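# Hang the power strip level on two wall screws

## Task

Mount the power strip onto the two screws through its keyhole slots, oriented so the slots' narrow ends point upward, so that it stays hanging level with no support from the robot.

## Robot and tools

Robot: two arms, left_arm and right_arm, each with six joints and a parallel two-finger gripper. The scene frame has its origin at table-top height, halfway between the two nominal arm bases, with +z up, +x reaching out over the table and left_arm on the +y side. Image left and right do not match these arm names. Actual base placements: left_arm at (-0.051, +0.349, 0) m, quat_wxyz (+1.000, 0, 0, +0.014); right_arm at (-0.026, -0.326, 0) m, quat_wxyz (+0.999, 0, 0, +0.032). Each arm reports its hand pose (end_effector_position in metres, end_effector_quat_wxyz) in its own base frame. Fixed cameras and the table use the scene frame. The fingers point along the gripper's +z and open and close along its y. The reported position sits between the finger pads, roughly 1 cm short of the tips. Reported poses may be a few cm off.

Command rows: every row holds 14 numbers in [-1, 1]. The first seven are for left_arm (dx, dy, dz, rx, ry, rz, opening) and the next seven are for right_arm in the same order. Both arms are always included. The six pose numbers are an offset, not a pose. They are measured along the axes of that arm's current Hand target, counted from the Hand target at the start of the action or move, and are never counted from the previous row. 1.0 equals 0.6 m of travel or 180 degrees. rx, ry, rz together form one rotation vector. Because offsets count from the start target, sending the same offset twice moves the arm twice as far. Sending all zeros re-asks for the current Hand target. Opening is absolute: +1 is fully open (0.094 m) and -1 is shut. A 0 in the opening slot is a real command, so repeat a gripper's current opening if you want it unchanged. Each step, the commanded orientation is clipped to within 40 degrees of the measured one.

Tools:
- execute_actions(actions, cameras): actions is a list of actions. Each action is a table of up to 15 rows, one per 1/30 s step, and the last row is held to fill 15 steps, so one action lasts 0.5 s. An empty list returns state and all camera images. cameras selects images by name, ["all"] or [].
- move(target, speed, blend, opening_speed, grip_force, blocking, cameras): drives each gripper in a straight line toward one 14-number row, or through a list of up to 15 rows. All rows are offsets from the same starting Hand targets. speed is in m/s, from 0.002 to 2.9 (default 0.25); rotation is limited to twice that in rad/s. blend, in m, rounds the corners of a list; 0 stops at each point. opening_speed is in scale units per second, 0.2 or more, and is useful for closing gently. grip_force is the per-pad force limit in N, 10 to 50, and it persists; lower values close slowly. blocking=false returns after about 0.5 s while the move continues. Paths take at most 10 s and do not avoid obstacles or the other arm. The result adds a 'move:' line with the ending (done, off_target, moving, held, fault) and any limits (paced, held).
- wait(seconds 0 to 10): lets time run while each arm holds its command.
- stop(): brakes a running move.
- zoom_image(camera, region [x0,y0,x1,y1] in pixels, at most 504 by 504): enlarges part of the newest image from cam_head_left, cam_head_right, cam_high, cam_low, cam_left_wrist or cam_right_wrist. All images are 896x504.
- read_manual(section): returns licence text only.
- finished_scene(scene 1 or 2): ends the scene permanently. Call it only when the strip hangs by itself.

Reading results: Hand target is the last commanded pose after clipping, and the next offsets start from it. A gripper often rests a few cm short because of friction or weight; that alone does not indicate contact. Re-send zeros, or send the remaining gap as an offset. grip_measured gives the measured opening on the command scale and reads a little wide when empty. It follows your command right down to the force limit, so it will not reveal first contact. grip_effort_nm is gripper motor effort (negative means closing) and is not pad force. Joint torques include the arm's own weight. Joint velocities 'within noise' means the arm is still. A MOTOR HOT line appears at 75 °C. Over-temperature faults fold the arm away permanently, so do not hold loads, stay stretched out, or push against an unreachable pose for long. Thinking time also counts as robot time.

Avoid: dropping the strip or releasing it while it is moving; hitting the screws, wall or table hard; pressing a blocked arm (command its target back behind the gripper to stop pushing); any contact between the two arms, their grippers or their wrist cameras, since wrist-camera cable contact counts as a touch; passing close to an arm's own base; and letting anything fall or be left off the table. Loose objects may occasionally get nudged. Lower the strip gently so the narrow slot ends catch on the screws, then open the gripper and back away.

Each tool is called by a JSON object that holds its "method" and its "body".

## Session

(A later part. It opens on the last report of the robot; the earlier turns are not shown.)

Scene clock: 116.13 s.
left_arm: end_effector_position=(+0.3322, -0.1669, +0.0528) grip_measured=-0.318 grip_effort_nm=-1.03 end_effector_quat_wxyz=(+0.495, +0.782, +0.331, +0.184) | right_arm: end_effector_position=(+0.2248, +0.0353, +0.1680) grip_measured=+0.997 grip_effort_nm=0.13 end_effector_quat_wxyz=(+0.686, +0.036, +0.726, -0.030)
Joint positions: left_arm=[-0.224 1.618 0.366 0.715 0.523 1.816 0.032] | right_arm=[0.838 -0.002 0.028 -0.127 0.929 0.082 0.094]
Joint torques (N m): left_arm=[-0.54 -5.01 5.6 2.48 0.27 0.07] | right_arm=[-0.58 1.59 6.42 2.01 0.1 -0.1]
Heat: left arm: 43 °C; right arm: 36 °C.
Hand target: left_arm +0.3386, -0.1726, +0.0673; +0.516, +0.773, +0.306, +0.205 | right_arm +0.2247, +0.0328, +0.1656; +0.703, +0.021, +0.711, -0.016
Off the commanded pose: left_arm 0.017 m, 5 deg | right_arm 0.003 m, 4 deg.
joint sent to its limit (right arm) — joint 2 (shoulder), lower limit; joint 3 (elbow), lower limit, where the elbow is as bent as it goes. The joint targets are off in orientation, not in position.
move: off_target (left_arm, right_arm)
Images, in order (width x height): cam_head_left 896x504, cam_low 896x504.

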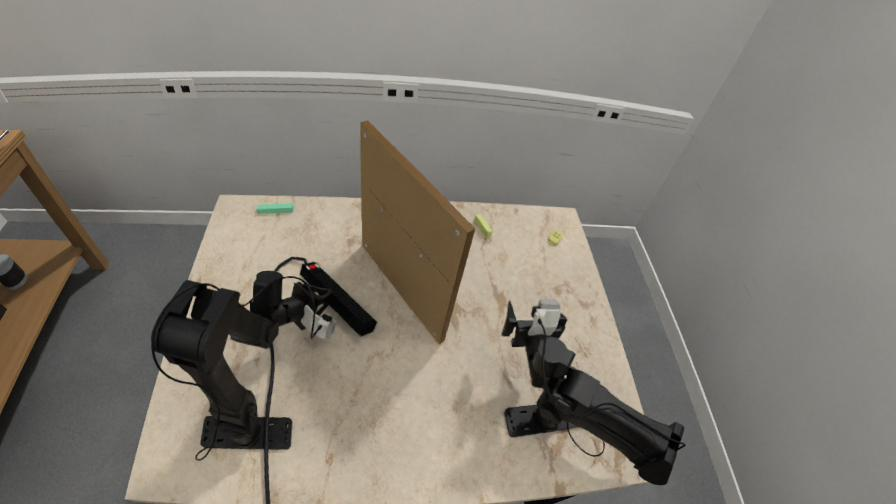

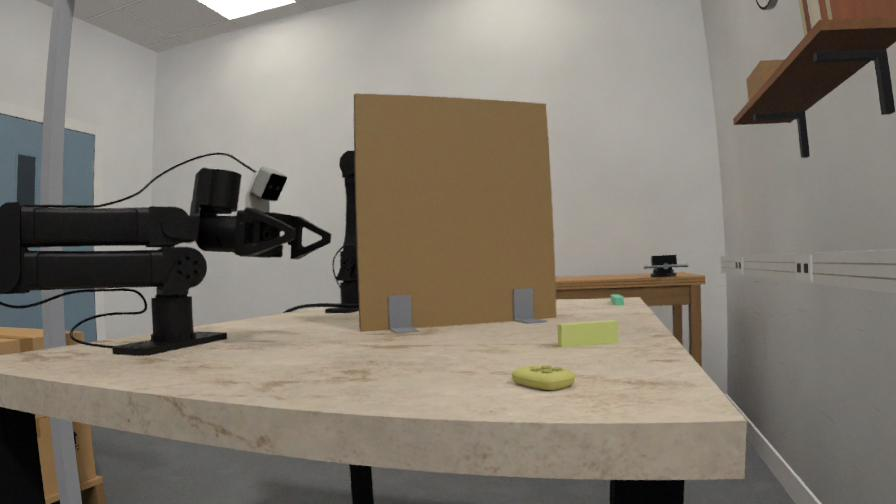

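{"method": "move", "body": {"target": [0,-0.03,0.016,0,0,0,-0.45,0,0,0,0,0,0,1], "speed": 0.06}}

{"method": "move", "body": {"target": [0,-0.02,0.01,-0.05,0,0,-0.45,0,0,0,0,0,0,1], "speed": 0.06, "cameras": ["cam_head_left"]}}

{"method": "zoom_image", "body": {"camera": "cam_head_left", "region": [240, 230, 400, 390]}}

Scene clock: 119.70 s.
left_arm: end_effector_position=(+0.3398, -0.1693, +0.0421) grip_measured=-0.318 grip_effort_nm=-1.03 end_effector_quat_wxyz=(+0.504, +0.777, +0.318, +0.202) | right_arm: end_effector_position=(+0.2248, +0.0353, +0.1680) grip_measured=+0.997 grip_effort_nm=0.13 end_effector_quat_wxyz=(+0.686, +0.036, +0.726, -0.030)
Joint positions: left_arm=[-0.227 1.741 0.357 0.893 0.519 1.823 0.032] | right_arm=[0.838 -0.002 0.028 -0.127 0.929 0.082 0.094]
Joint torques (N m): left_arm=[-0.66 -5.05 4.45 2.21 0.27 -0.03] | right_arm=[-0.54 1.54 6.46 2 0.1 -0.08]
Heat: left arm: 44 °C; right arm: 36 °C.
Hand target: left_arm +0.3399, -0.1741, +0.0468; +0.516, +0.773, +0.306, +0.204 | right_arm +0.2247, +0.0328, +0.1656; +0.703, +0.021, +0.711, -0.016
Off the commanded pose: left_arm 0.007 m, 2 deg | right_arm 0.003 m, 4 deg.
joint sent to its limit (right arm) — joint 2 (shoulder), lower limit; joint 3 (elbow), lower limit, where the elbow is as bent as it goes. The joint targets are off in orientation, not in position.
move: off_target (right_arm)

Scene clock: 121.43 s.
left_arm: end_effector_position=(+0.3429, -0.1759, +0.0336) grip_measured=-0.318 grip_effort_nm=-1.03 end_effector_quat_wxyz=(+0.554, +0.753, +0.290, +0.205) | right_arm: end_effector_position=(+0.2248, +0.0353, +0.1680) grip_measured=+0.997 grip_effort_nm=0.13 end_effector_quat_wxyz=(+0.686, +0.036, +0.726, -0.030)
Joint positions: left_arm=[-0.206 1.97 0.342 1.252 0.609 1.781 0.032] | right_arm=[0.838 -0.002 0.028 -0.127 0.929 0.082 0.094]
Joint torques (N m): left_arm=[-0.59 -0.47 0.42 3.64 -0.08 -0.32] | right_arm=[-0.5 1.57 6.49 2 0.08 -0.11]
Heat: left arm: 44 °C; right arm: 36 °C.
Hand target: left_arm +0.3406, -0.1748, +0.0334; +0.575, +0.730, +0.289, +0.228 | right_arm +0.2247, +0.0328, +0.1656; +0.703, +0.021, +0.711, -0.016
Off the commanded pose: left_arm 0.003 m, 4 deg | right_arm 0.003 m, 4 deg.
joint sent to its limit (right arm) — joint 2 (shoulder), lower limit; joint 3 (elbow), lower limit, where the elbow is as bent as it goes. The joint targets are off in orientation, not in position.
move: off_target (left_arm, right_arm)
Images, in order (width x height): cam_head_left 896x504.

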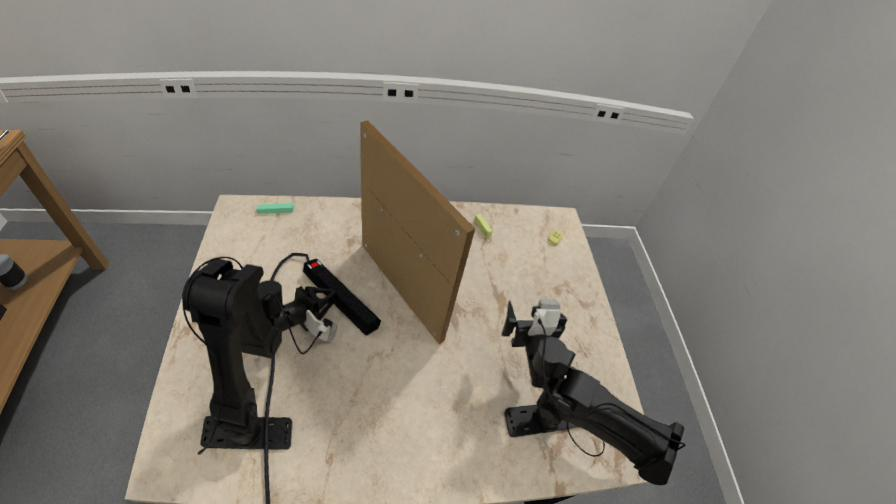

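Scaled by 3.150 from the camera's 896x504 image, which has a finer 1280x720 frame.

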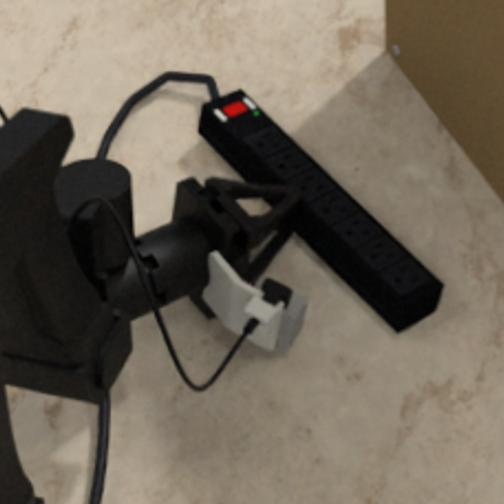

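{"method": "move", "body": {"target": [[0,0,0,-0.03,0,0,-0.45,0,0,0,0,0,0,1],[0,0,0,-0.03,0,0,0.1,0,0,0,0,0,0,1],[0,0,-0.035,-0.03,0,0,0.1,0,0,0,0,0,0,1],[0,0,-0.2,-0.03,0,0,0.5,0,0,0,0,0,0,1]], "speed": 0.06, "opening_speed": 0.4, "cameras": ["cam_head_left","cam_left_wrist"]}}

{"method": "zoom_image", "body": {"camera": "cam_head_left", "region": [240, 230, 400, 390]}}

Scene clock: 132.60 s.
left_arm: end_effector_position=(+0.2493, -0.0976, +0.0488) grip_measured=+0.496 grip_effort_nm=0.20 end_effector_quat_wxyz=(+0.602, +0.722, +0.295, +0.170) | right_arm: end_effector_position=(+0.2248, +0.0353, +0.1680) grip_measured=+0.997 grip_effort_nm=0.13 end_effector_quat_wxyz=(+0.686, +0.036, +0.726, -0.030)
Joint positions: left_arm=[0.278 1.798 0.015 1.249 1.131 1.948 0.07] | right_arm=[0.838 -0.002 0.028 -0.127 0.929 0.082 0.094]
Joint torques (N m): left_arm=[0.53 -2.45 0.72 3.16 -0.15 -0.2] | right_arm=[-0.5 1.47 6.53 2.02 0.08 -0.08]
Heat: left arm: 56 °C; right arm: 36 °C.
Hand target: left_arm +0.2607, -0.0897, +0.0615; +0.609, +0.702, +0.278, +0.241 | right_arm +0.2247, +0.0328, +0.1656; +0.703, +0.021, +0.711, -0.016
Off the commanded pose: left_arm 0.019 m, 9 deg | right_arm 0.003 m, 4 deg.
joint sent to its limit (right arm) — joint 2 (shoulder), lower limit; joint 3 (elbow), lower limit, where the elbow is as bent as it goes. The joint targets are off in orientation, not in position.
move: off_target (left_arm, right_arm); target 2's new opening was sent with left_arm's hand 0.005 m and 10 deg from that target; target 4's new opening was sent with left_arm's hand 0.025 m and 11 deg from that target
camera_calibration:
cam_left_wrist: T_world_to_cam=[[-0.208942, 0.0713418, -0.975322, 0.106747], [0.438216, 0.898428, -0.0281614, 0.0176713], [0.874248, -0.433286, -0.218983, -0.162495], [0, 0, 0, 1]] pos_world=[0.156621, -0.0938987, 0.0690265]
Images, in order (width x height): cam_head_left 896x504, cam_left_wrist 896x504.

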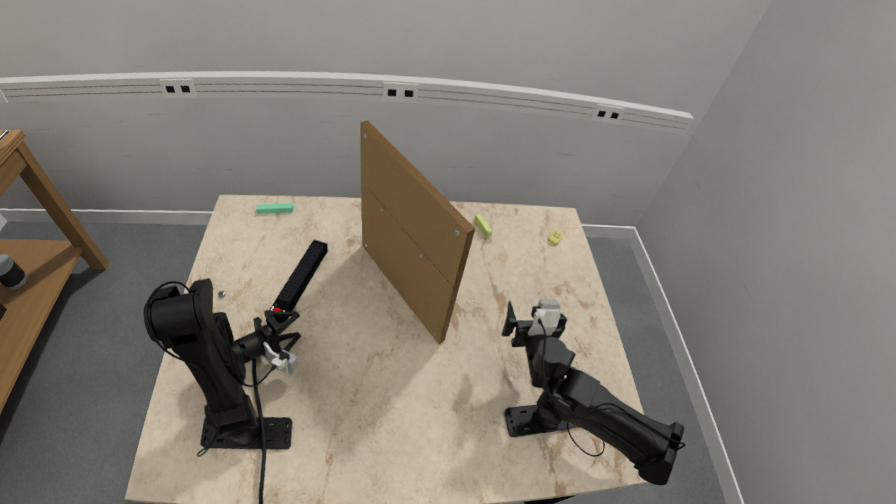

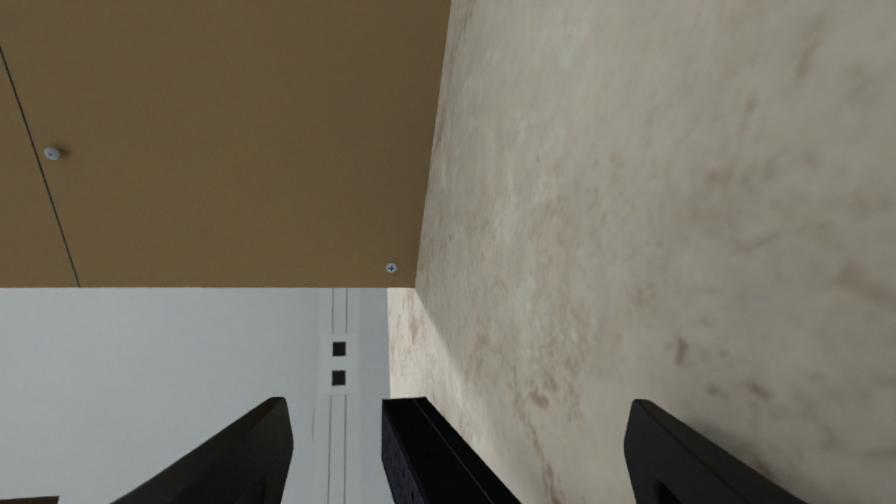

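Scaled by 3.150 from the camera's 896x504 image, which has a finer 1280x720 frame.

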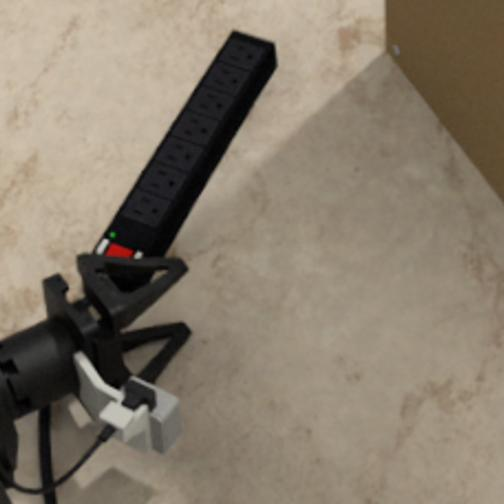

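{"method": "move", "body": {"target": [[0,0.04,-0.08,0,0,0,1,0,0,0,0,0,0,1],[0,0.25,-0.06,0,0,0,1,0,0,0,0,0,0,1]], "speed": 0.12, "blend": [0.01,0], "cameras": ["cam_head_left","cam_high"]}}

{"method": "zoom_image", "body": {"camera": "cam_head_left", "region": [200, 200, 400, 400]}}

Scene clock: 143.20 s.
left_arm: end_effector_position=(+0.2508, -0.0775, +0.2111) grip_measured=+0.998 grip_effort_nm=0.09 end_effector_quat_wxyz=(+0.609, +0.701, +0.276, +0.249) | right_arm: end_effector_position=(+0.2248, +0.0353, +0.1680) grip_measured=+0.997 grip_effort_nm=0.13 end_effector_quat_wxyz=(+0.686, +0.036, +0.726, -0.030)
Joint positions: left_arm=[0.378 0.718 0.346 0.025 1.164 1.904 0.094] | right_arm=[0.838 -0.002 0.028 -0.127 0.929 0.082 0.094]
Joint torques (N m): left_arm=[-0.8 0.28 10.07 1.2 0.16 -0.02] | right_arm=[-0.44 1.54 6.46 2.03 0.11 -0.11]
Heat: left arm: 53 °C; right arm: 36 °C.
Hand target: left_arm +0.2508, -0.0792, +0.2152; +0.609, +0.702, +0.278, +0.241 | right_arm +0.2247, +0.0328, +0.1656; +0.703, +0.021, +0.711, -0.016
Off the commanded pose: left_arm 0.004 m, 1 deg | right_arm 0.003 m, 4 deg.
joint sent to its limit (right arm) — joint 2 (shoulder), lower limit; joint 3 (elbow), lower limit, where the elbow is as bent as it goes. The joint targets are off in orientation, not in position.
move: off_target (right_arm)
Images, in order (width x height): cam_head_left 896x504, cam_high 896x504.

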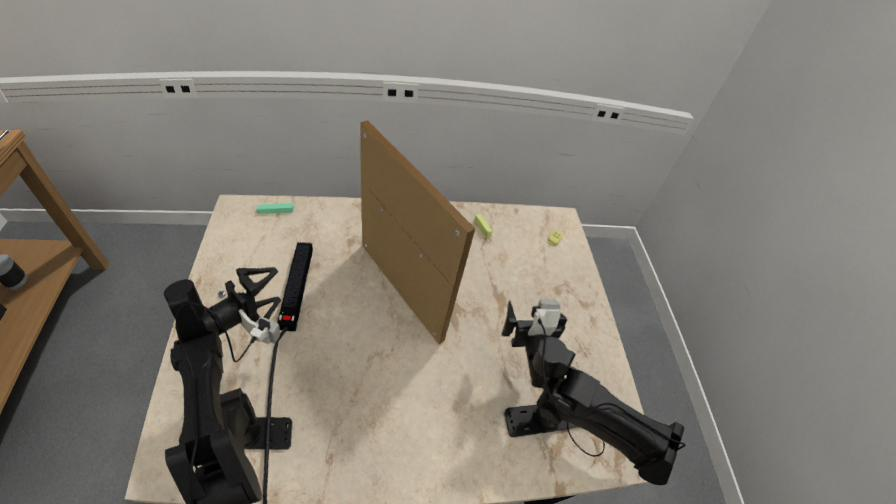

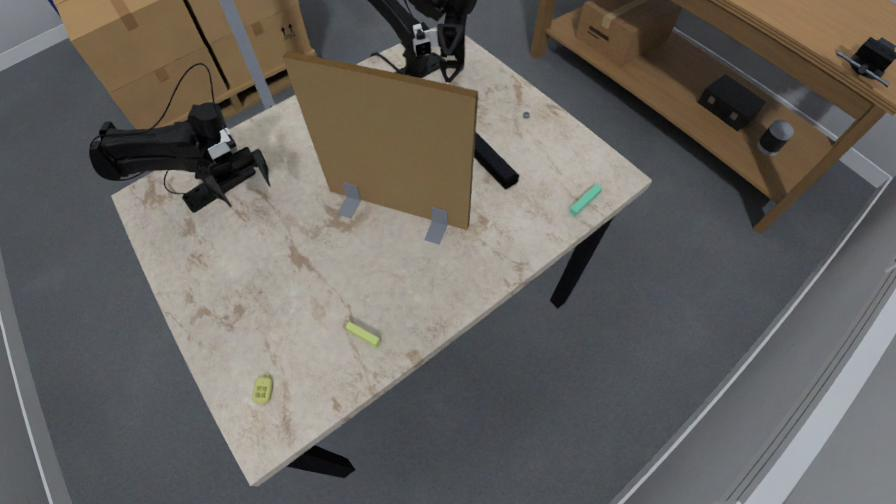

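Scaled by 2.520 from the camera's 896x504 image, which has a finer 1280x720 frame.

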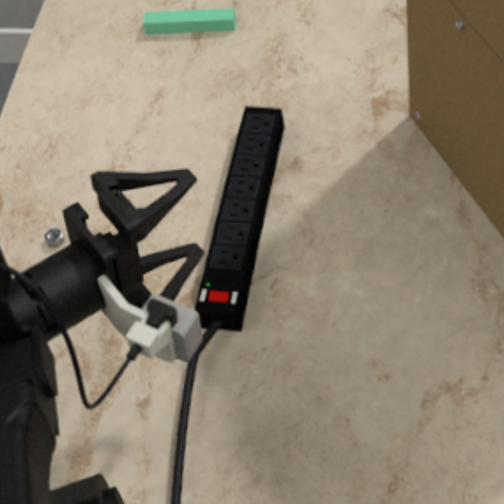

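{"method": "move", "body": {"target": [0.19,0.02,0.142,0.216,0.511,-0.59,1,0,0,0,0,0,0,1], "speed": 0.35, "cameras": ["cam_left_wrist"]}}

Scene clock: 157.63 s.
left_arm: end_effector_position=(+0.3909, -0.0648, +0.2163) grip_measured=+0.998 grip_effort_nm=0.09 end_effector_quat_wxyz=(+0.093, +0.029, +0.995, -0.010) | right_arm: end_effector_position=(+0.2248, +0.0353, +0.1680) grip_measured=+0.997 grip_effort_nm=0.13 end_effector_quat_wxyz=(+0.686, +0.036, +0.726, -0.030)
Joint positions: left_arm=[-0.17 1.949 2.111 -1.545 -0.007 -0.111 0.094] | right_arm=[0.838 -0.002 0.028 -0.127 0.929 0.082 0.094]
Joint torques (N m): left_arm=[0.49 -7.77 8.39 0.38 0.03 -0.04] | right_arm=[-0.43 1.55 6.53 2.04 0.11 -0.1]
Heat: left arm: 47 °C; right arm: 37 °C.
Hand target: left_arm +0.3928, -0.0639, +0.2150; +0.001, +0.023, +1.000, +0.000 | right_arm +0.2247, +0.0328, +0.1656; +0.703, +0.021, +0.711, -0.016
Off the commanded pose: left_arm 0.002 m, 11 deg | right_arm 0.003 m, 4 deg.
joint sent to its limit (left arm) — joint 4 (wrist pitch), lower limit. The joint targets are off in orientation, not in position.
joint sent to its limit (right arm) — joint 2 (shoulder), lower limit; joint 3 (elbow), lower limit, where the elbow is as bent as it goes. The joint targets are off in orientation, not in position.
move: off_target (left_arm, right_arm)
camera_calibration:
cam_left_wrist: T_world_to_cam=[[-0.0462159, -0.998823, -0.0147538, -0.0433962], [-0.968075, 0.0411408, 0.247262, 0.365509], [-0.246363, 0.0257102, -0.968836, 0.394548], [0, 0, 0, 1]] pos_world=[0.449037, -0.0685264, 0.291236]
Images, in order (width x height): cam_left_wrist 896x504.

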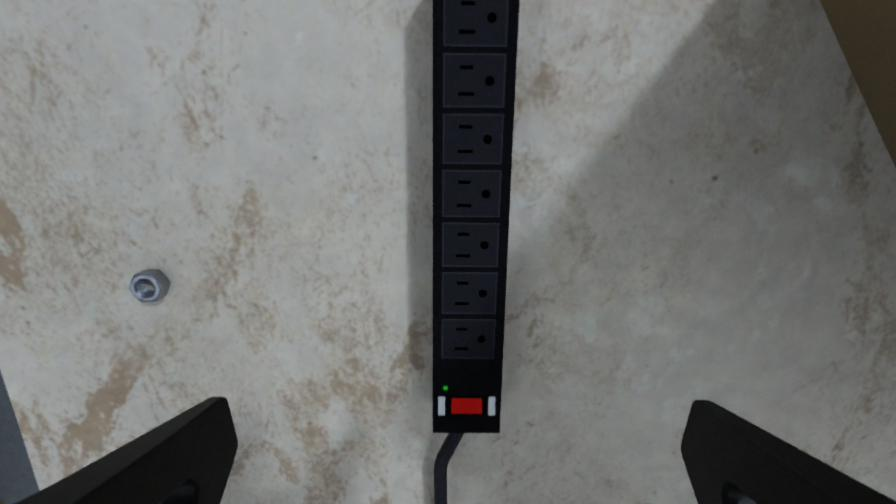

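{"method": "move", "body": {"target": [[-0.01,-0.018,0.2,0,0,0,1,0,0,0,0,0,0,1]], "cameras": ["cam_left_wrist"]}}

Scene clock: 163.17 s.
left_arm: end_effector_position=(+0.3968, -0.0715, +0.0982) grip_measured=+0.998 grip_effort_nm=0.09 end_effector_quat_wxyz=(+0.000, +0.023, +1.000, +0.002) | right_arm: end_effector_position=(+0.2248, +0.0353, +0.1680) grip_measured=+0.997 grip_effort_nm=0.13 end_effector_quat_wxyz=(+0.686, +0.036, +0.726, -0.030)
Joint positions: left_arm=[-0.183 2.092 1.857 -1.337 -0.004 -0.137 0.094] | right_arm=[0.838 -0.002 0.028 -0.127 0.929 0.082 0.094]
Joint torques (N m): left_arm=[-0.64 -10.24 6.49 0.24 0.02 -0.05] | right_arm=[-0.55 1.55 6.48 2.03 0.1 -0.1]
Heat: left arm: 45 °C; right arm: 37 °C.
Hand target: left_arm +0.3984, -0.0751, +0.0951; +0.001, +0.023, +1.000, +0.000 | right_arm +0.2247, +0.0328, +0.1656; +0.703, +0.021, +0.711, -0.016
Off the commanded pose: left_arm 0.005 m, 0 deg | right_arm 0.003 m, 4 deg.
joint sent to its limit (right arm) — joint 2 (shoulder), lower limit; joint 3 (elbow), lower limit, where the elbow is as bent as it goes. The joint targets are off in orientation, not in position.
move: off_target (right_arm)
camera_calibration:
cam_left_wrist: T_world_to_cam=[[-0.0381903, -0.998644, -0.0353708, -0.0527231], [-0.905722, 0.0196399, 0.423417, 0.357075], [-0.422148, 0.0482065, -0.905244, 0.346971], [0, 0, 0, 1]] pos_world=[0.46787, -0.0763908, 0.161037]
Images, in order (width x height): cam_left_wrist 896x504.

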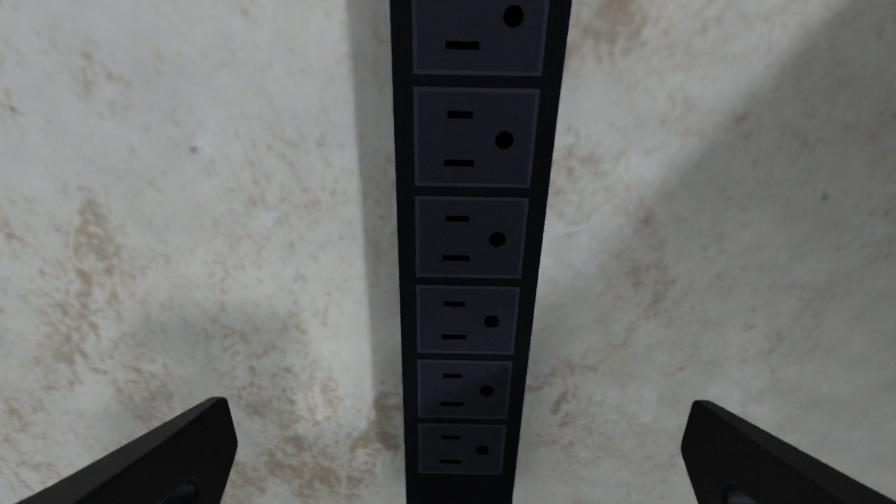

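{"method": "move", "body": {"target": [[0,0,0.125,0,0,0,1,0,0,0,0,0,0,1],[0,0,0.125,0,0,0,-0.1,0,0,0,0,0,0,1]], "speed": 0.1, "opening_speed": 0.6, "cameras": ["cam_left_wrist"]}}

Scene clock: 168.97 s.
left_arm: end_effector_position=(+0.4006, -0.0737, +0.0286) grip_measured=-0.096 grip_effort_nm=-0.90 end_effector_quat_wxyz=(+0.008, +0.023, +1.000, -0.002) | right_arm: end_effector_position=(+0.2248, +0.0353, +0.1680) grip_measured=+0.997 grip_effort_nm=0.13 end_effector_quat_wxyz=(+0.686, +0.036, +0.726, -0.030)
Joint positions: left_arm=[-0.184 2.127 1.631 -1.059 0.002 -0.138 0.042] | right_arm=[0.838 -0.002 0.028 -0.127 0.929 0.082 0.094]
Joint velocities: left_arm=[-0.007 -0.002 -0.002 -0.066 -0.022 -0.051 0.015] | right_arm=[within noise]
Joint torques (N m): left_arm=[-0.55 -9.61 5.82 0.27 -0.03 -0.05] | right_arm=[-0.39 1.46 6.58 2.02 0.11 -0.12]
Heat: left arm: 44 °C; right arm: 37 °C.
Hand target: left_arm +0.3985, -0.0752, +0.0200; +0.001, +0.023, +1.000, -0.001 | right_arm +0.2247, +0.0328, +0.1656; +0.703, +0.021, +0.711, -0.016
Off the commanded pose: left_arm 0.009 m, 1 deg | right_arm 0.003 m, 4 deg.
joint sent to its limit (right arm) — joint 2 (shoulder), lower limit; joint 3 (elbow), lower limit, where the elbow is as bent as it goes. The joint targets are off in orientation, not in position.
move: off_target (right_arm)
camera_calibration:
cam_left_wrist: T_world_to_cam=[[-0.0376829, -0.998932, -0.0267487, -0.0576146], [-0.912592, 0.0234955, 0.408196, 0.39349], [-0.407131, 0.0397927, -0.912502, 0.279216], [0, 0, 0, 1]] pos_world=[0.470602, -0.0779091, 0.0926229]
Images, in order (width x height): cam_left_wrist 896x504.

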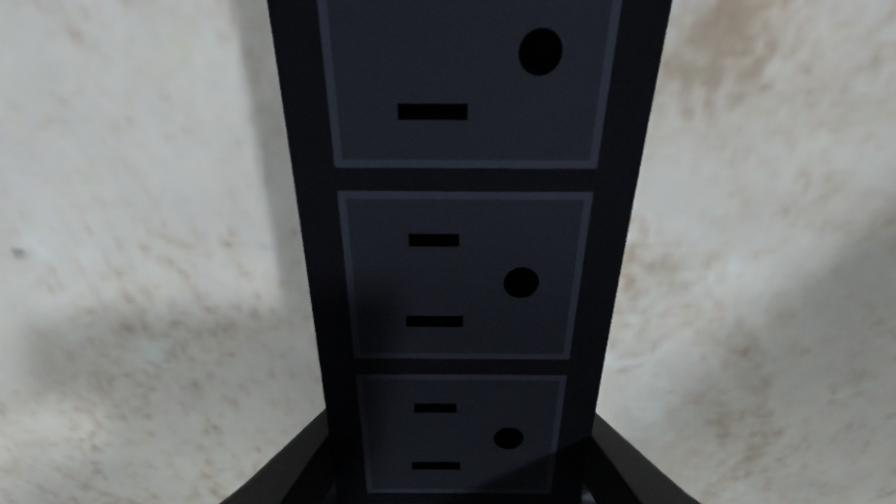

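{"method": "move", "body": {"target": [[0,0,0.125,0,0,0,-0.2,0,0,0,0,0,0,1]], "opening_speed": 0.4}}

{"method": "move", "body": {"target": [[0,0,-0.3,0,0,0,-0.2,0,0,0,0,0,0,1],[0.16,-0.09,-0.55,-0.191,-0.594,0.594,-0.2,0,0,0,0,0,0,1]], "speed": 0.3, "blend": [0.03,0], "cameras": ["cam_head_left","cam_high"]}}

Scene clock: 183.90 s.
left_arm: end_effector_position=(+0.3995, -0.0739, +0.0216) grip_measured=-0.101 grip_effort_nm=-1.03 end_effector_quat_wxyz=(+0.033, +0.024, +0.999, -0.004) | right_arm: end_effector_position=(+0.2248, +0.0353, +0.1680) grip_measured=+0.997 grip_effort_nm=0.13 end_effector_quat_wxyz=(+0.686, +0.036, +0.726, -0.030)
Joint positions: left_arm=[-0.186 2.083 1.532 -0.952 -0.002 -0.138 0.042] | right_arm=[0.838 -0.002 0.028 -0.127 0.929 0.082 0.094]
Joint torques (N m): left_arm=[-0.31 -0.24 -0.39 1.75 0 -0.04] | right_arm=[-0.59 1.5 6.6 2.06 0.11 -0.1]
Heat: left arm: 41 °C; right arm: 37 °C.
Hand target: left_arm +0.3986, -0.0753, -0.0551; +0.001, +0.023, +1.000, -0.001 | right_arm +0.2247, +0.0328, +0.1656; +0.703, +0.021, +0.711, -0.016
Off the commanded pose: left_arm 0.077 m, 4 deg | right_arm 0.003 m, 4 deg.
joint sent to its limit (right arm) — joint 2 (shoulder), lower limit; joint 3 (elbow), lower limit, where the elbow is as bent as it goes. The joint targets are off in orientation, not in position.
move: off_target (left_arm, right_arm)

Scene clock: 190.20 s.
left_arm: end_effector_position=(+0.2979, -0.1262, +0.2558) grip_measured=-0.102 grip_effort_nm=-1.02 end_effector_quat_wxyz=(+0.671, +0.682, +0.245, +0.158) | right_arm: end_effector_position=(+0.2248, +0.0353, +0.1680) grip_measured=+0.997 grip_effort_nm=0.13 end_effector_quat_wxyz=(+0.686, +0.036, +0.726, -0.030)
Joint positions: left_arm=[0.119 1.059 0.513 0.432 1.11 1.56 0.042] | right_arm=[0.838 -0.002 0.028 -0.127 0.929 0.082 0.094]
Joint torques (N m): left_arm=[0.77 -2.67 9.13 2.41 0.15 0.25] | right_arm=[-0.49 1.48 6.52 2.02 0.13 -0.08]
Heat: left arm: 44 °C; right arm: 37 °C.
Hand target: left_arm +0.2998, -0.1244, +0.2751; +0.679, +0.678, +0.200, +0.201 | right_arm +0.2247, +0.0328, +0.1656; +0.703, +0.021, +0.711, -0.016
Off the commanded pose: left_arm 0.019 m, 7 deg | right_arm 0.003 m, 4 deg.
joint sent to its limit (right arm) — joint 2 (shoulder), lower limit; joint 3 (elbow), lower limit, where the elbow is as bent as it goes. The joint targets are off in orientation, not in position.
move: off_target (left_arm, right_arm)
Images, in order (width x height): cam_head_left 896x504, cam_high 896x504.

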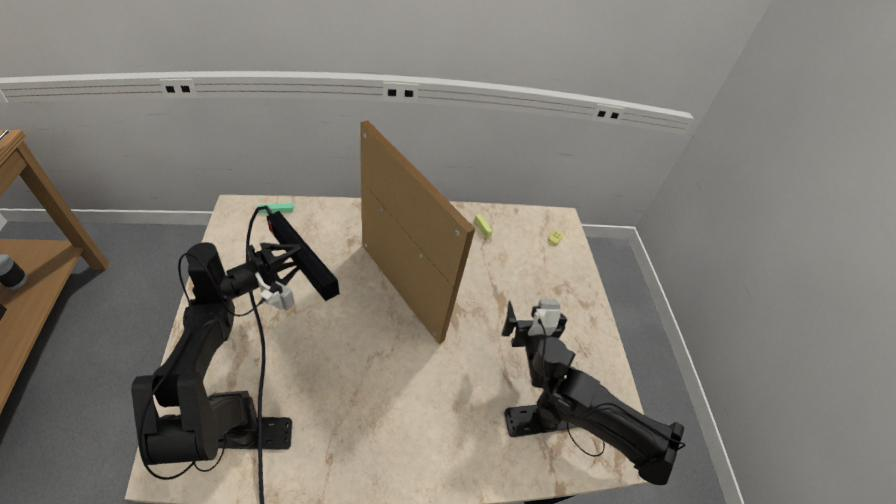

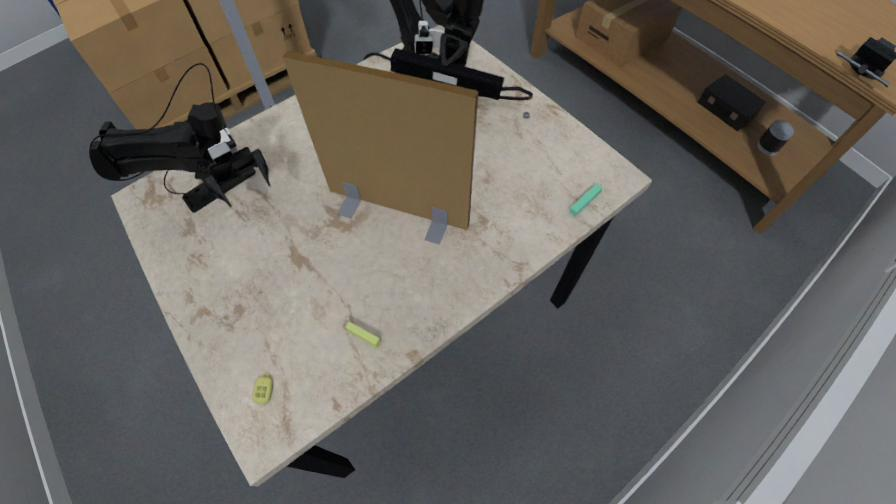

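cam_high sees the back; check the keyholes.

{"method": "zoom_image", "body": {"camera": "cam_high", "region": [385, 40, 515, 105]}}

{"method": "zoom_image", "body": {"camera": "cam_high", "region": [390, 50, 440, 85]}}

{"method": "zoom_image", "body": {"camera": "cam_high", "region": [455, 65, 505, 100]}}

Scaled by 3.877 from the camera's 896x504 image, which has a finer 1280x720 frame.

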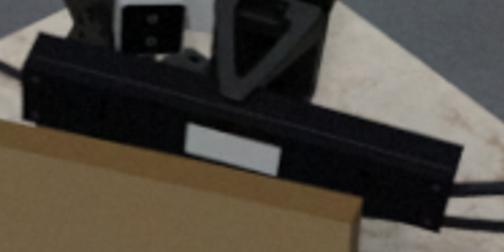

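Scaled by 10.080 from the camera's 896x504 image, which has a finer 1280x720 frame.

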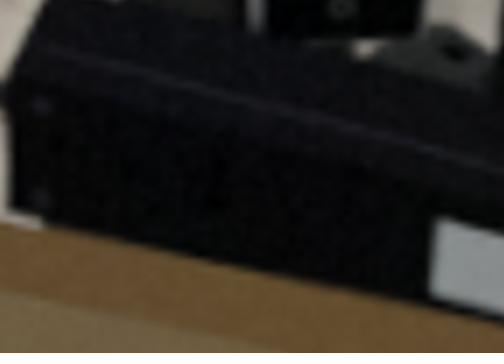

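Scaled by 10.080 from the camera's 896x504 image, which has a finer 1280x720 frame.

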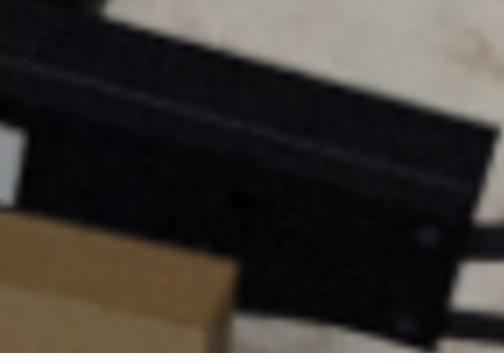

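{"method": "move", "body": {"target": [-0.094,0.017,0.233,0,0,0.01,-0.2,0,0,0,0,0,0,1], "speed": 0.15, "cameras": ["cam_head_left","cam_head_right"]}}

{"method": "zoom_image", "body": {"camera": "cam_head_left", "region": [320, 170, 450, 300]}}

{"method": "zoom_image", "body": {"camera": "cam_head_right", "region": [320, 170, 450, 300]}}

Scene clock: 200.80 s.
left_arm: end_effector_position=(+0.3202, -0.2645, +0.2395) grip_measured=-0.102 grip_effort_nm=-1.03 end_effector_quat_wxyz=(+0.639, +0.712, +0.241, +0.166) | right_arm: end_effector_position=(+0.2248, +0.0353, +0.1680) grip_measured=+0.997 grip_effort_nm=0.13 end_effector_quat_wxyz=(+0.686, +0.036, +0.726, -0.030)
Joint positions: left_arm=[-0.481 1.297 0.651 0.498 0.504 1.571 0.042] | right_arm=[0.838 -0.002 0.028 -0.127 0.929 0.082 0.094]
Joint torques (N m): left_arm=[-0.59 -4.77 12.41 2.87 0.05 0.3] | right_arm=[-0.57 1.55 6.53 2.04 0.07 -0.08]
Heat: left arm: 47 °C; right arm: 37 °C.
Hand target: left_arm +0.3285, -0.2724, +0.2853; +0.675, +0.681, +0.189, +0.212 | right_arm +0.2247, +0.0328, +0.1656; +0.703, +0.021, +0.711, -0.016
Off the commanded pose: left_arm 0.047 m, 10 deg | right_arm 0.003 m, 4 deg.
joint sent to its limit (right arm) — joint 2 (shoulder), lower limit; joint 3 (elbow), lower limit, where the elbow is as bent as it goes. The joint targets are off in orientation, not in position.
move: off_target (left_arm, right_arm)
Images, in order (width x height): cam_head_left 896x504, cam_head_right 896x504.

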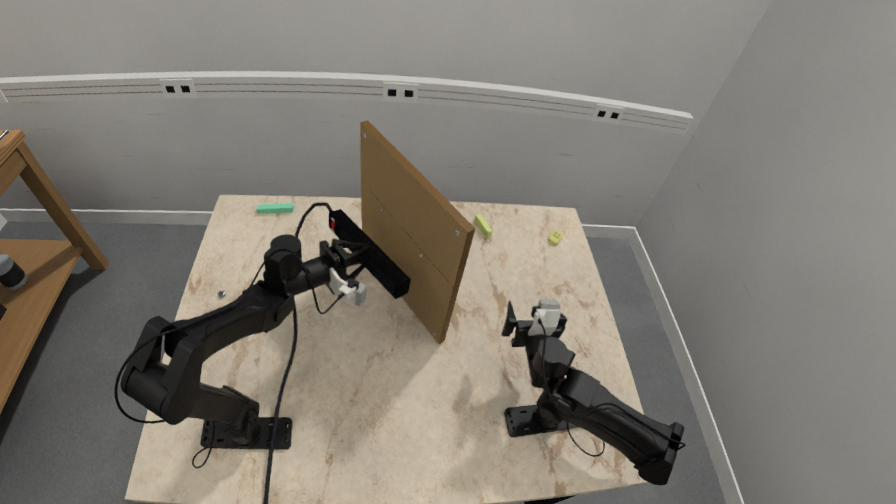

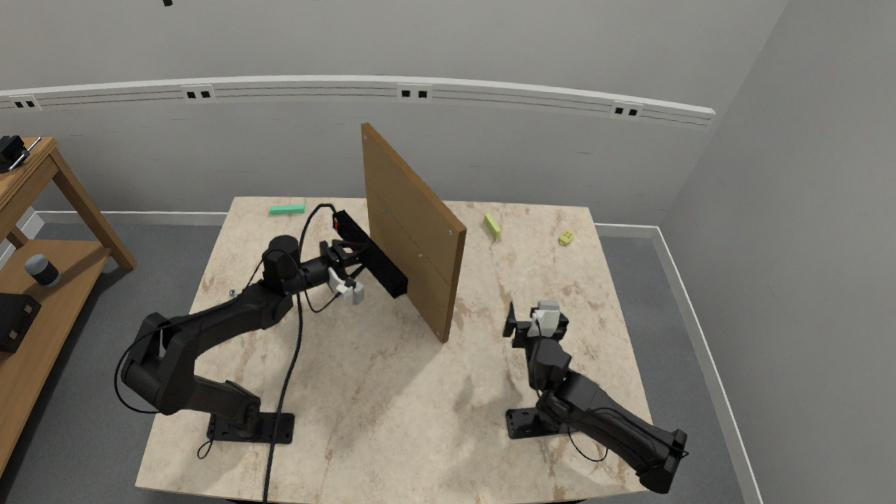

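Scaled by 3.877 from the camera's 896x504 image, which has a finer 1280x720 frame.

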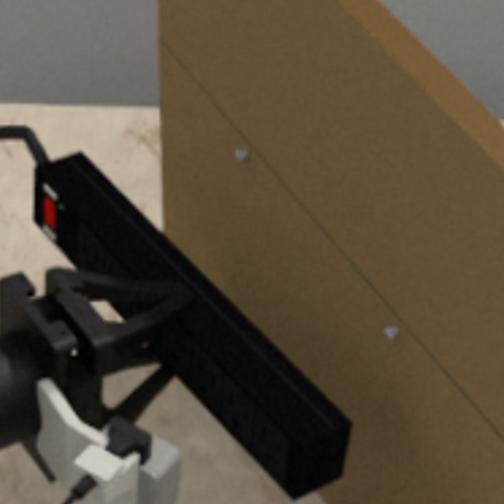

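Scaled by 3.877 from the camera's 896x504 image, which has a finer 1280x720 frame.

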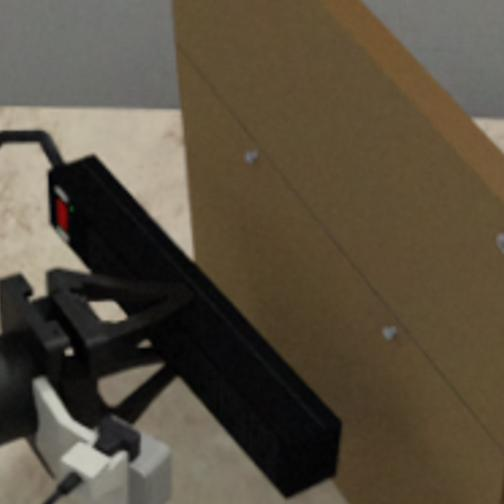

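{"method": "move", "body": {"target": [0,0,0,-0.042,-0.008,0.022,-0.2,0,0,0,0,0,0,1], "speed": 0.15, "cameras": ["cam_head_left","cam_head_right"]}}

{"method": "zoom_image", "body": {"camera": "cam_head_left", "region": [320, 170, 450, 300]}}

{"method": "zoom_image", "body": {"camera": "cam_head_right", "region": [320, 170, 450, 300]}}

Scene clock: 211.37 s.
left_arm: end_effector_position=(+0.3280, -0.2749, +0.2623) grip_measured=-0.102 grip_effort_nm=-1.03 end_effector_quat_wxyz=(+0.693, +0.668, +0.176, +0.208) | right_arm: end_effector_position=(+0.2248, +0.0353, +0.1680) grip_measured=+0.997 grip_effort_nm=0.13 end_effector_quat_wxyz=(+0.686, +0.036, +0.726, -0.030)
Joint positions: left_arm=[-0.481 1.405 0.628 0.831 0.54 1.577 0.042] | right_arm=[0.838 -0.002 0.028 -0.127 0.929 0.082 0.094]
Joint torques (N m): left_arm=[0.9 -5.3 8.08 2.75 0.07 0.18] | right_arm=[-0.47 1.58 6.57 2 0.1 -0.08]
Heat: left arm: 52 °C; right arm: 38 °C.
Hand target: left_arm +0.3286, -0.2724, +0.2853; +0.713, +0.643, +0.143, +0.239 | right_arm +0.2247, +0.0328, +0.1656; +0.703, +0.021, +0.711, -0.016
Off the commanded pose: left_arm 0.023 m, 6 deg | right_arm 0.003 m, 4 deg.
joint sent to its limit (right arm) — joint 2 (shoulder), lower limit; joint 3 (elbow), lower limit, where the elbow is as bent as it goes. The joint targets are off in orientation, not in position.
move: off_target (left_arm, right_arm)
Images, in order (width x height): cam_head_left 896x504, cam_head_right 896x504.

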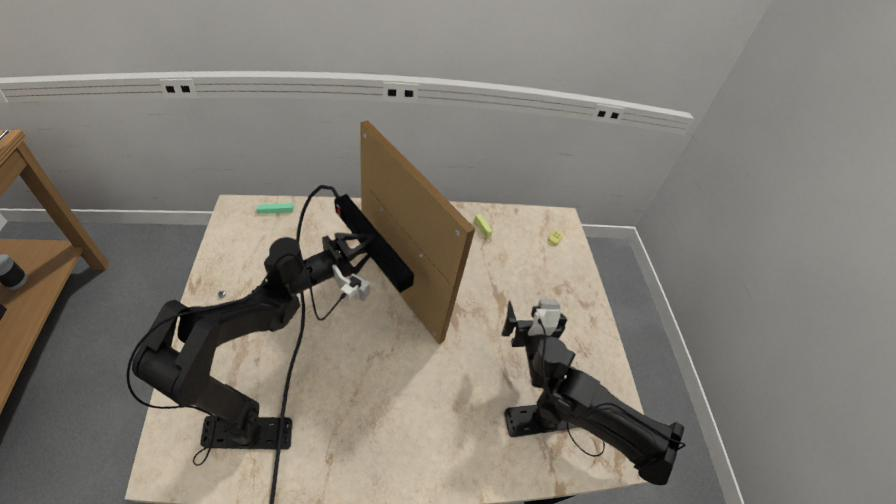

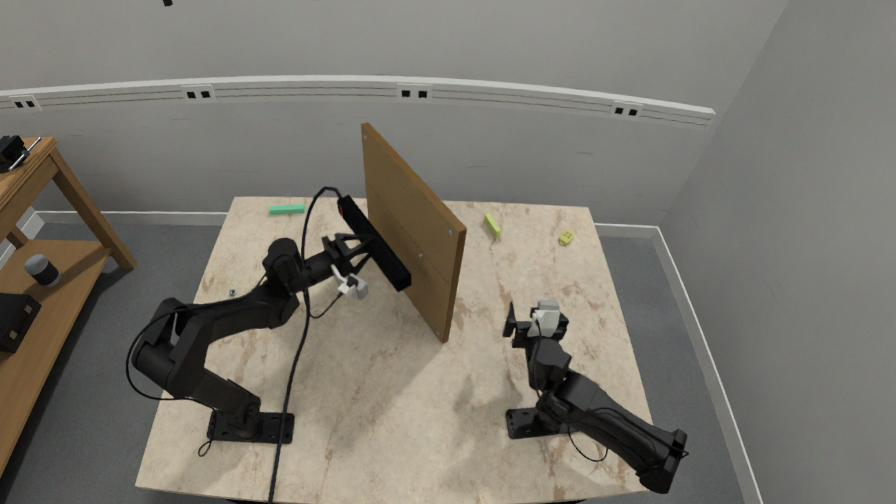

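Scaled by 3.877 from the camera's 896x504 image, which has a finer 1280x720 frame.

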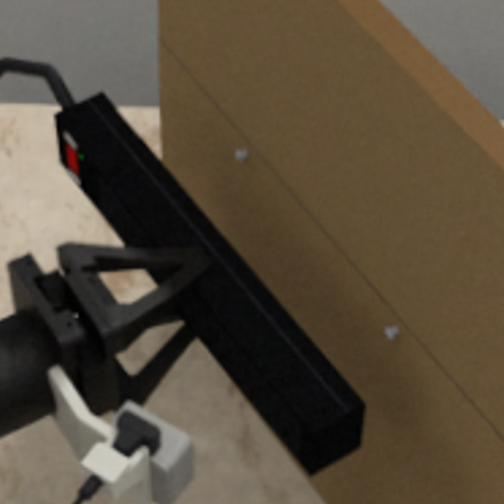

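Scaled by 3.877 from the camera's 896x504 image, which has a finer 1280x720 frame.

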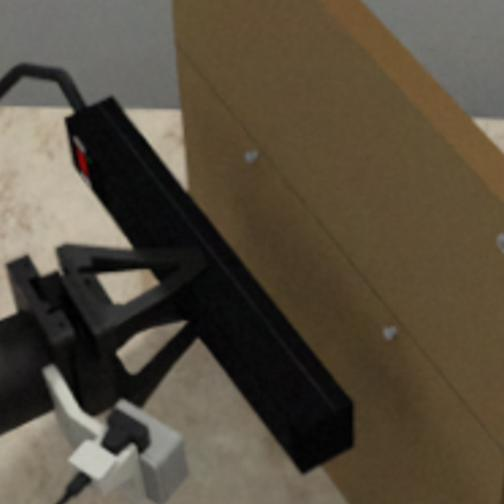

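{"method": "move", "body": {"target": [0.015,-0.045,0.08,0,0,-0.002,-0.2,0,0,0,0,0,0,1], "speed": 0.1, "cameras": ["cam_head_left","cam_head_right"]}}

{"method": "zoom_image", "body": {"camera": "cam_head_left", "region": [340, 180, 440, 280]}}

{"method": "zoom_image", "body": {"camera": "cam_head_right", "region": [340, 180, 440, 280]}}

Scene clock: 225.97 s.
left_arm: end_effector_position=(+0.3598, -0.3039, +0.2275) grip_measured=-0.102 grip_effort_nm=-1.03 end_effector_quat_wxyz=(+0.684, +0.676, +0.187, +0.200) | right_arm: end_effector_position=(+0.2248, +0.0353, +0.1680) grip_measured=+0.997 grip_effort_nm=0.13 end_effector_quat_wxyz=(+0.686, +0.036, +0.726, -0.030)
Joint positions: left_arm=[-0.52 1.64 0.72 0.937 0.498 1.577 0.042] | right_arm=[0.838 -0.002 0.028 -0.127 0.929 0.082 0.094]
Joint torques (N m): left_arm=[-0.55 -6.84 11.03 2.77 -0.02 0.19] | right_arm=[-0.57 1.51 6.43 2.04 0.11 -0.11]
Heat: left arm: 56 °C; right arm: 38 °C.
Hand target: left_arm +0.3649, -0.3100, +0.2660; +0.714, +0.643, +0.145, +0.236 | right_arm +0.2247, +0.0328, +0.1656; +0.703, +0.021, +0.711, -0.016
Off the commanded pose: left_arm 0.039 m, 8 deg | right_arm 0.003 m, 4 deg.
joint sent to its limit (right arm) — joint 2 (shoulder), lower limit; joint 3 (elbow), lower limit, where the elbow is as bent as it goes. The joint targets are off in orientation, not in position.
move: off_target (left_arm, right_arm)
Images, in order (width x height): cam_head_left 896x504, cam_head_right 896x504.

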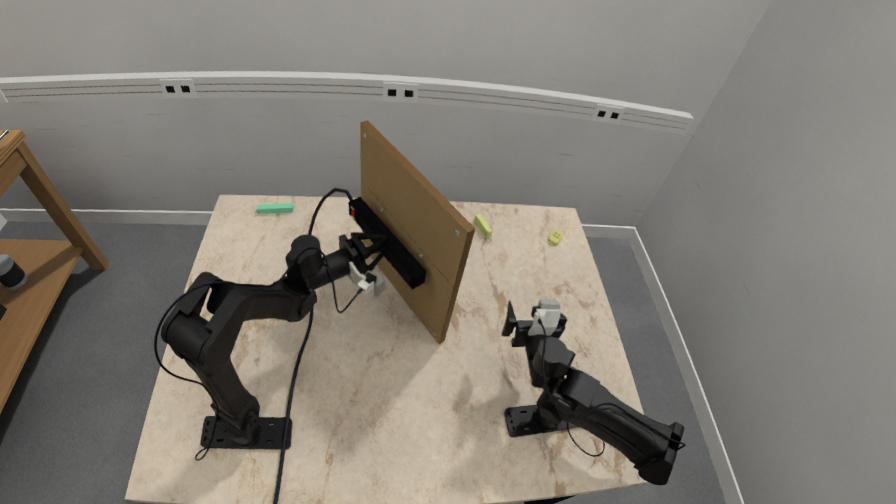

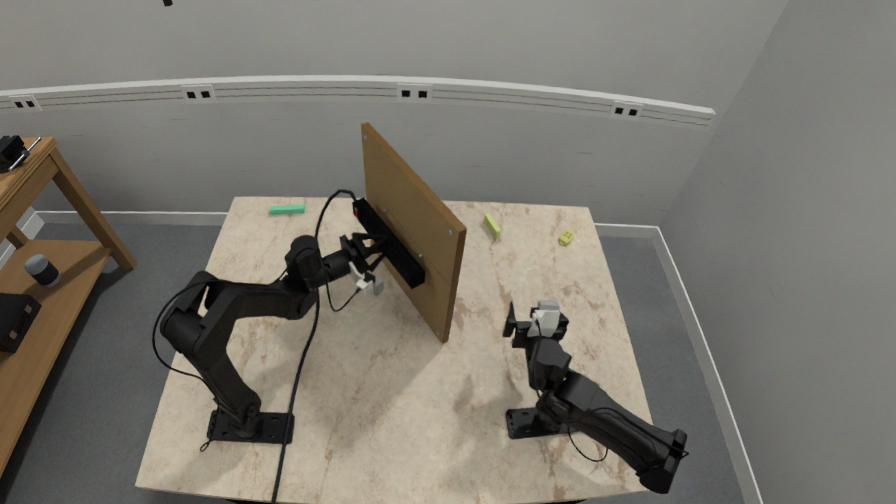

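Scaled by 5.040 from the camera's 896x504 image, which has a finer 1280x720 frame.

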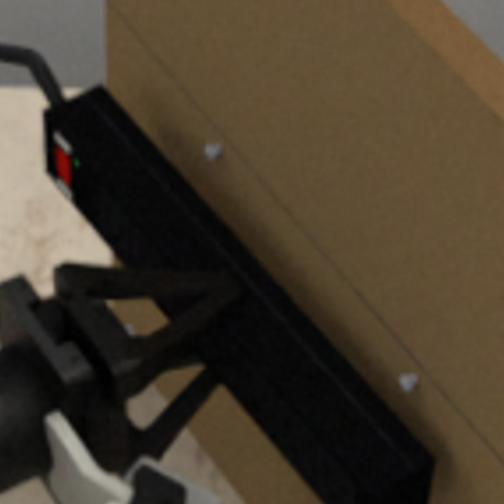

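Scaled by 5.040 from the camera's 896x504 image, which has a finer 1280x720 frame.

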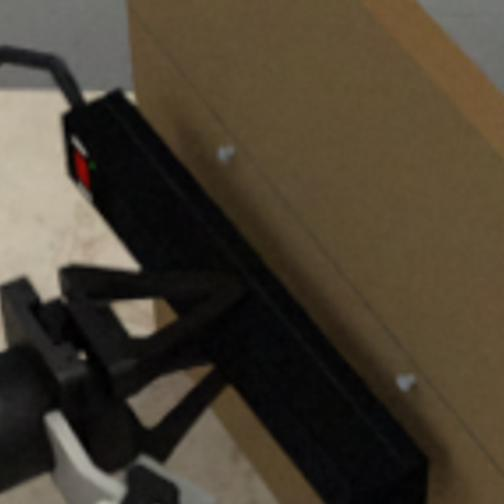

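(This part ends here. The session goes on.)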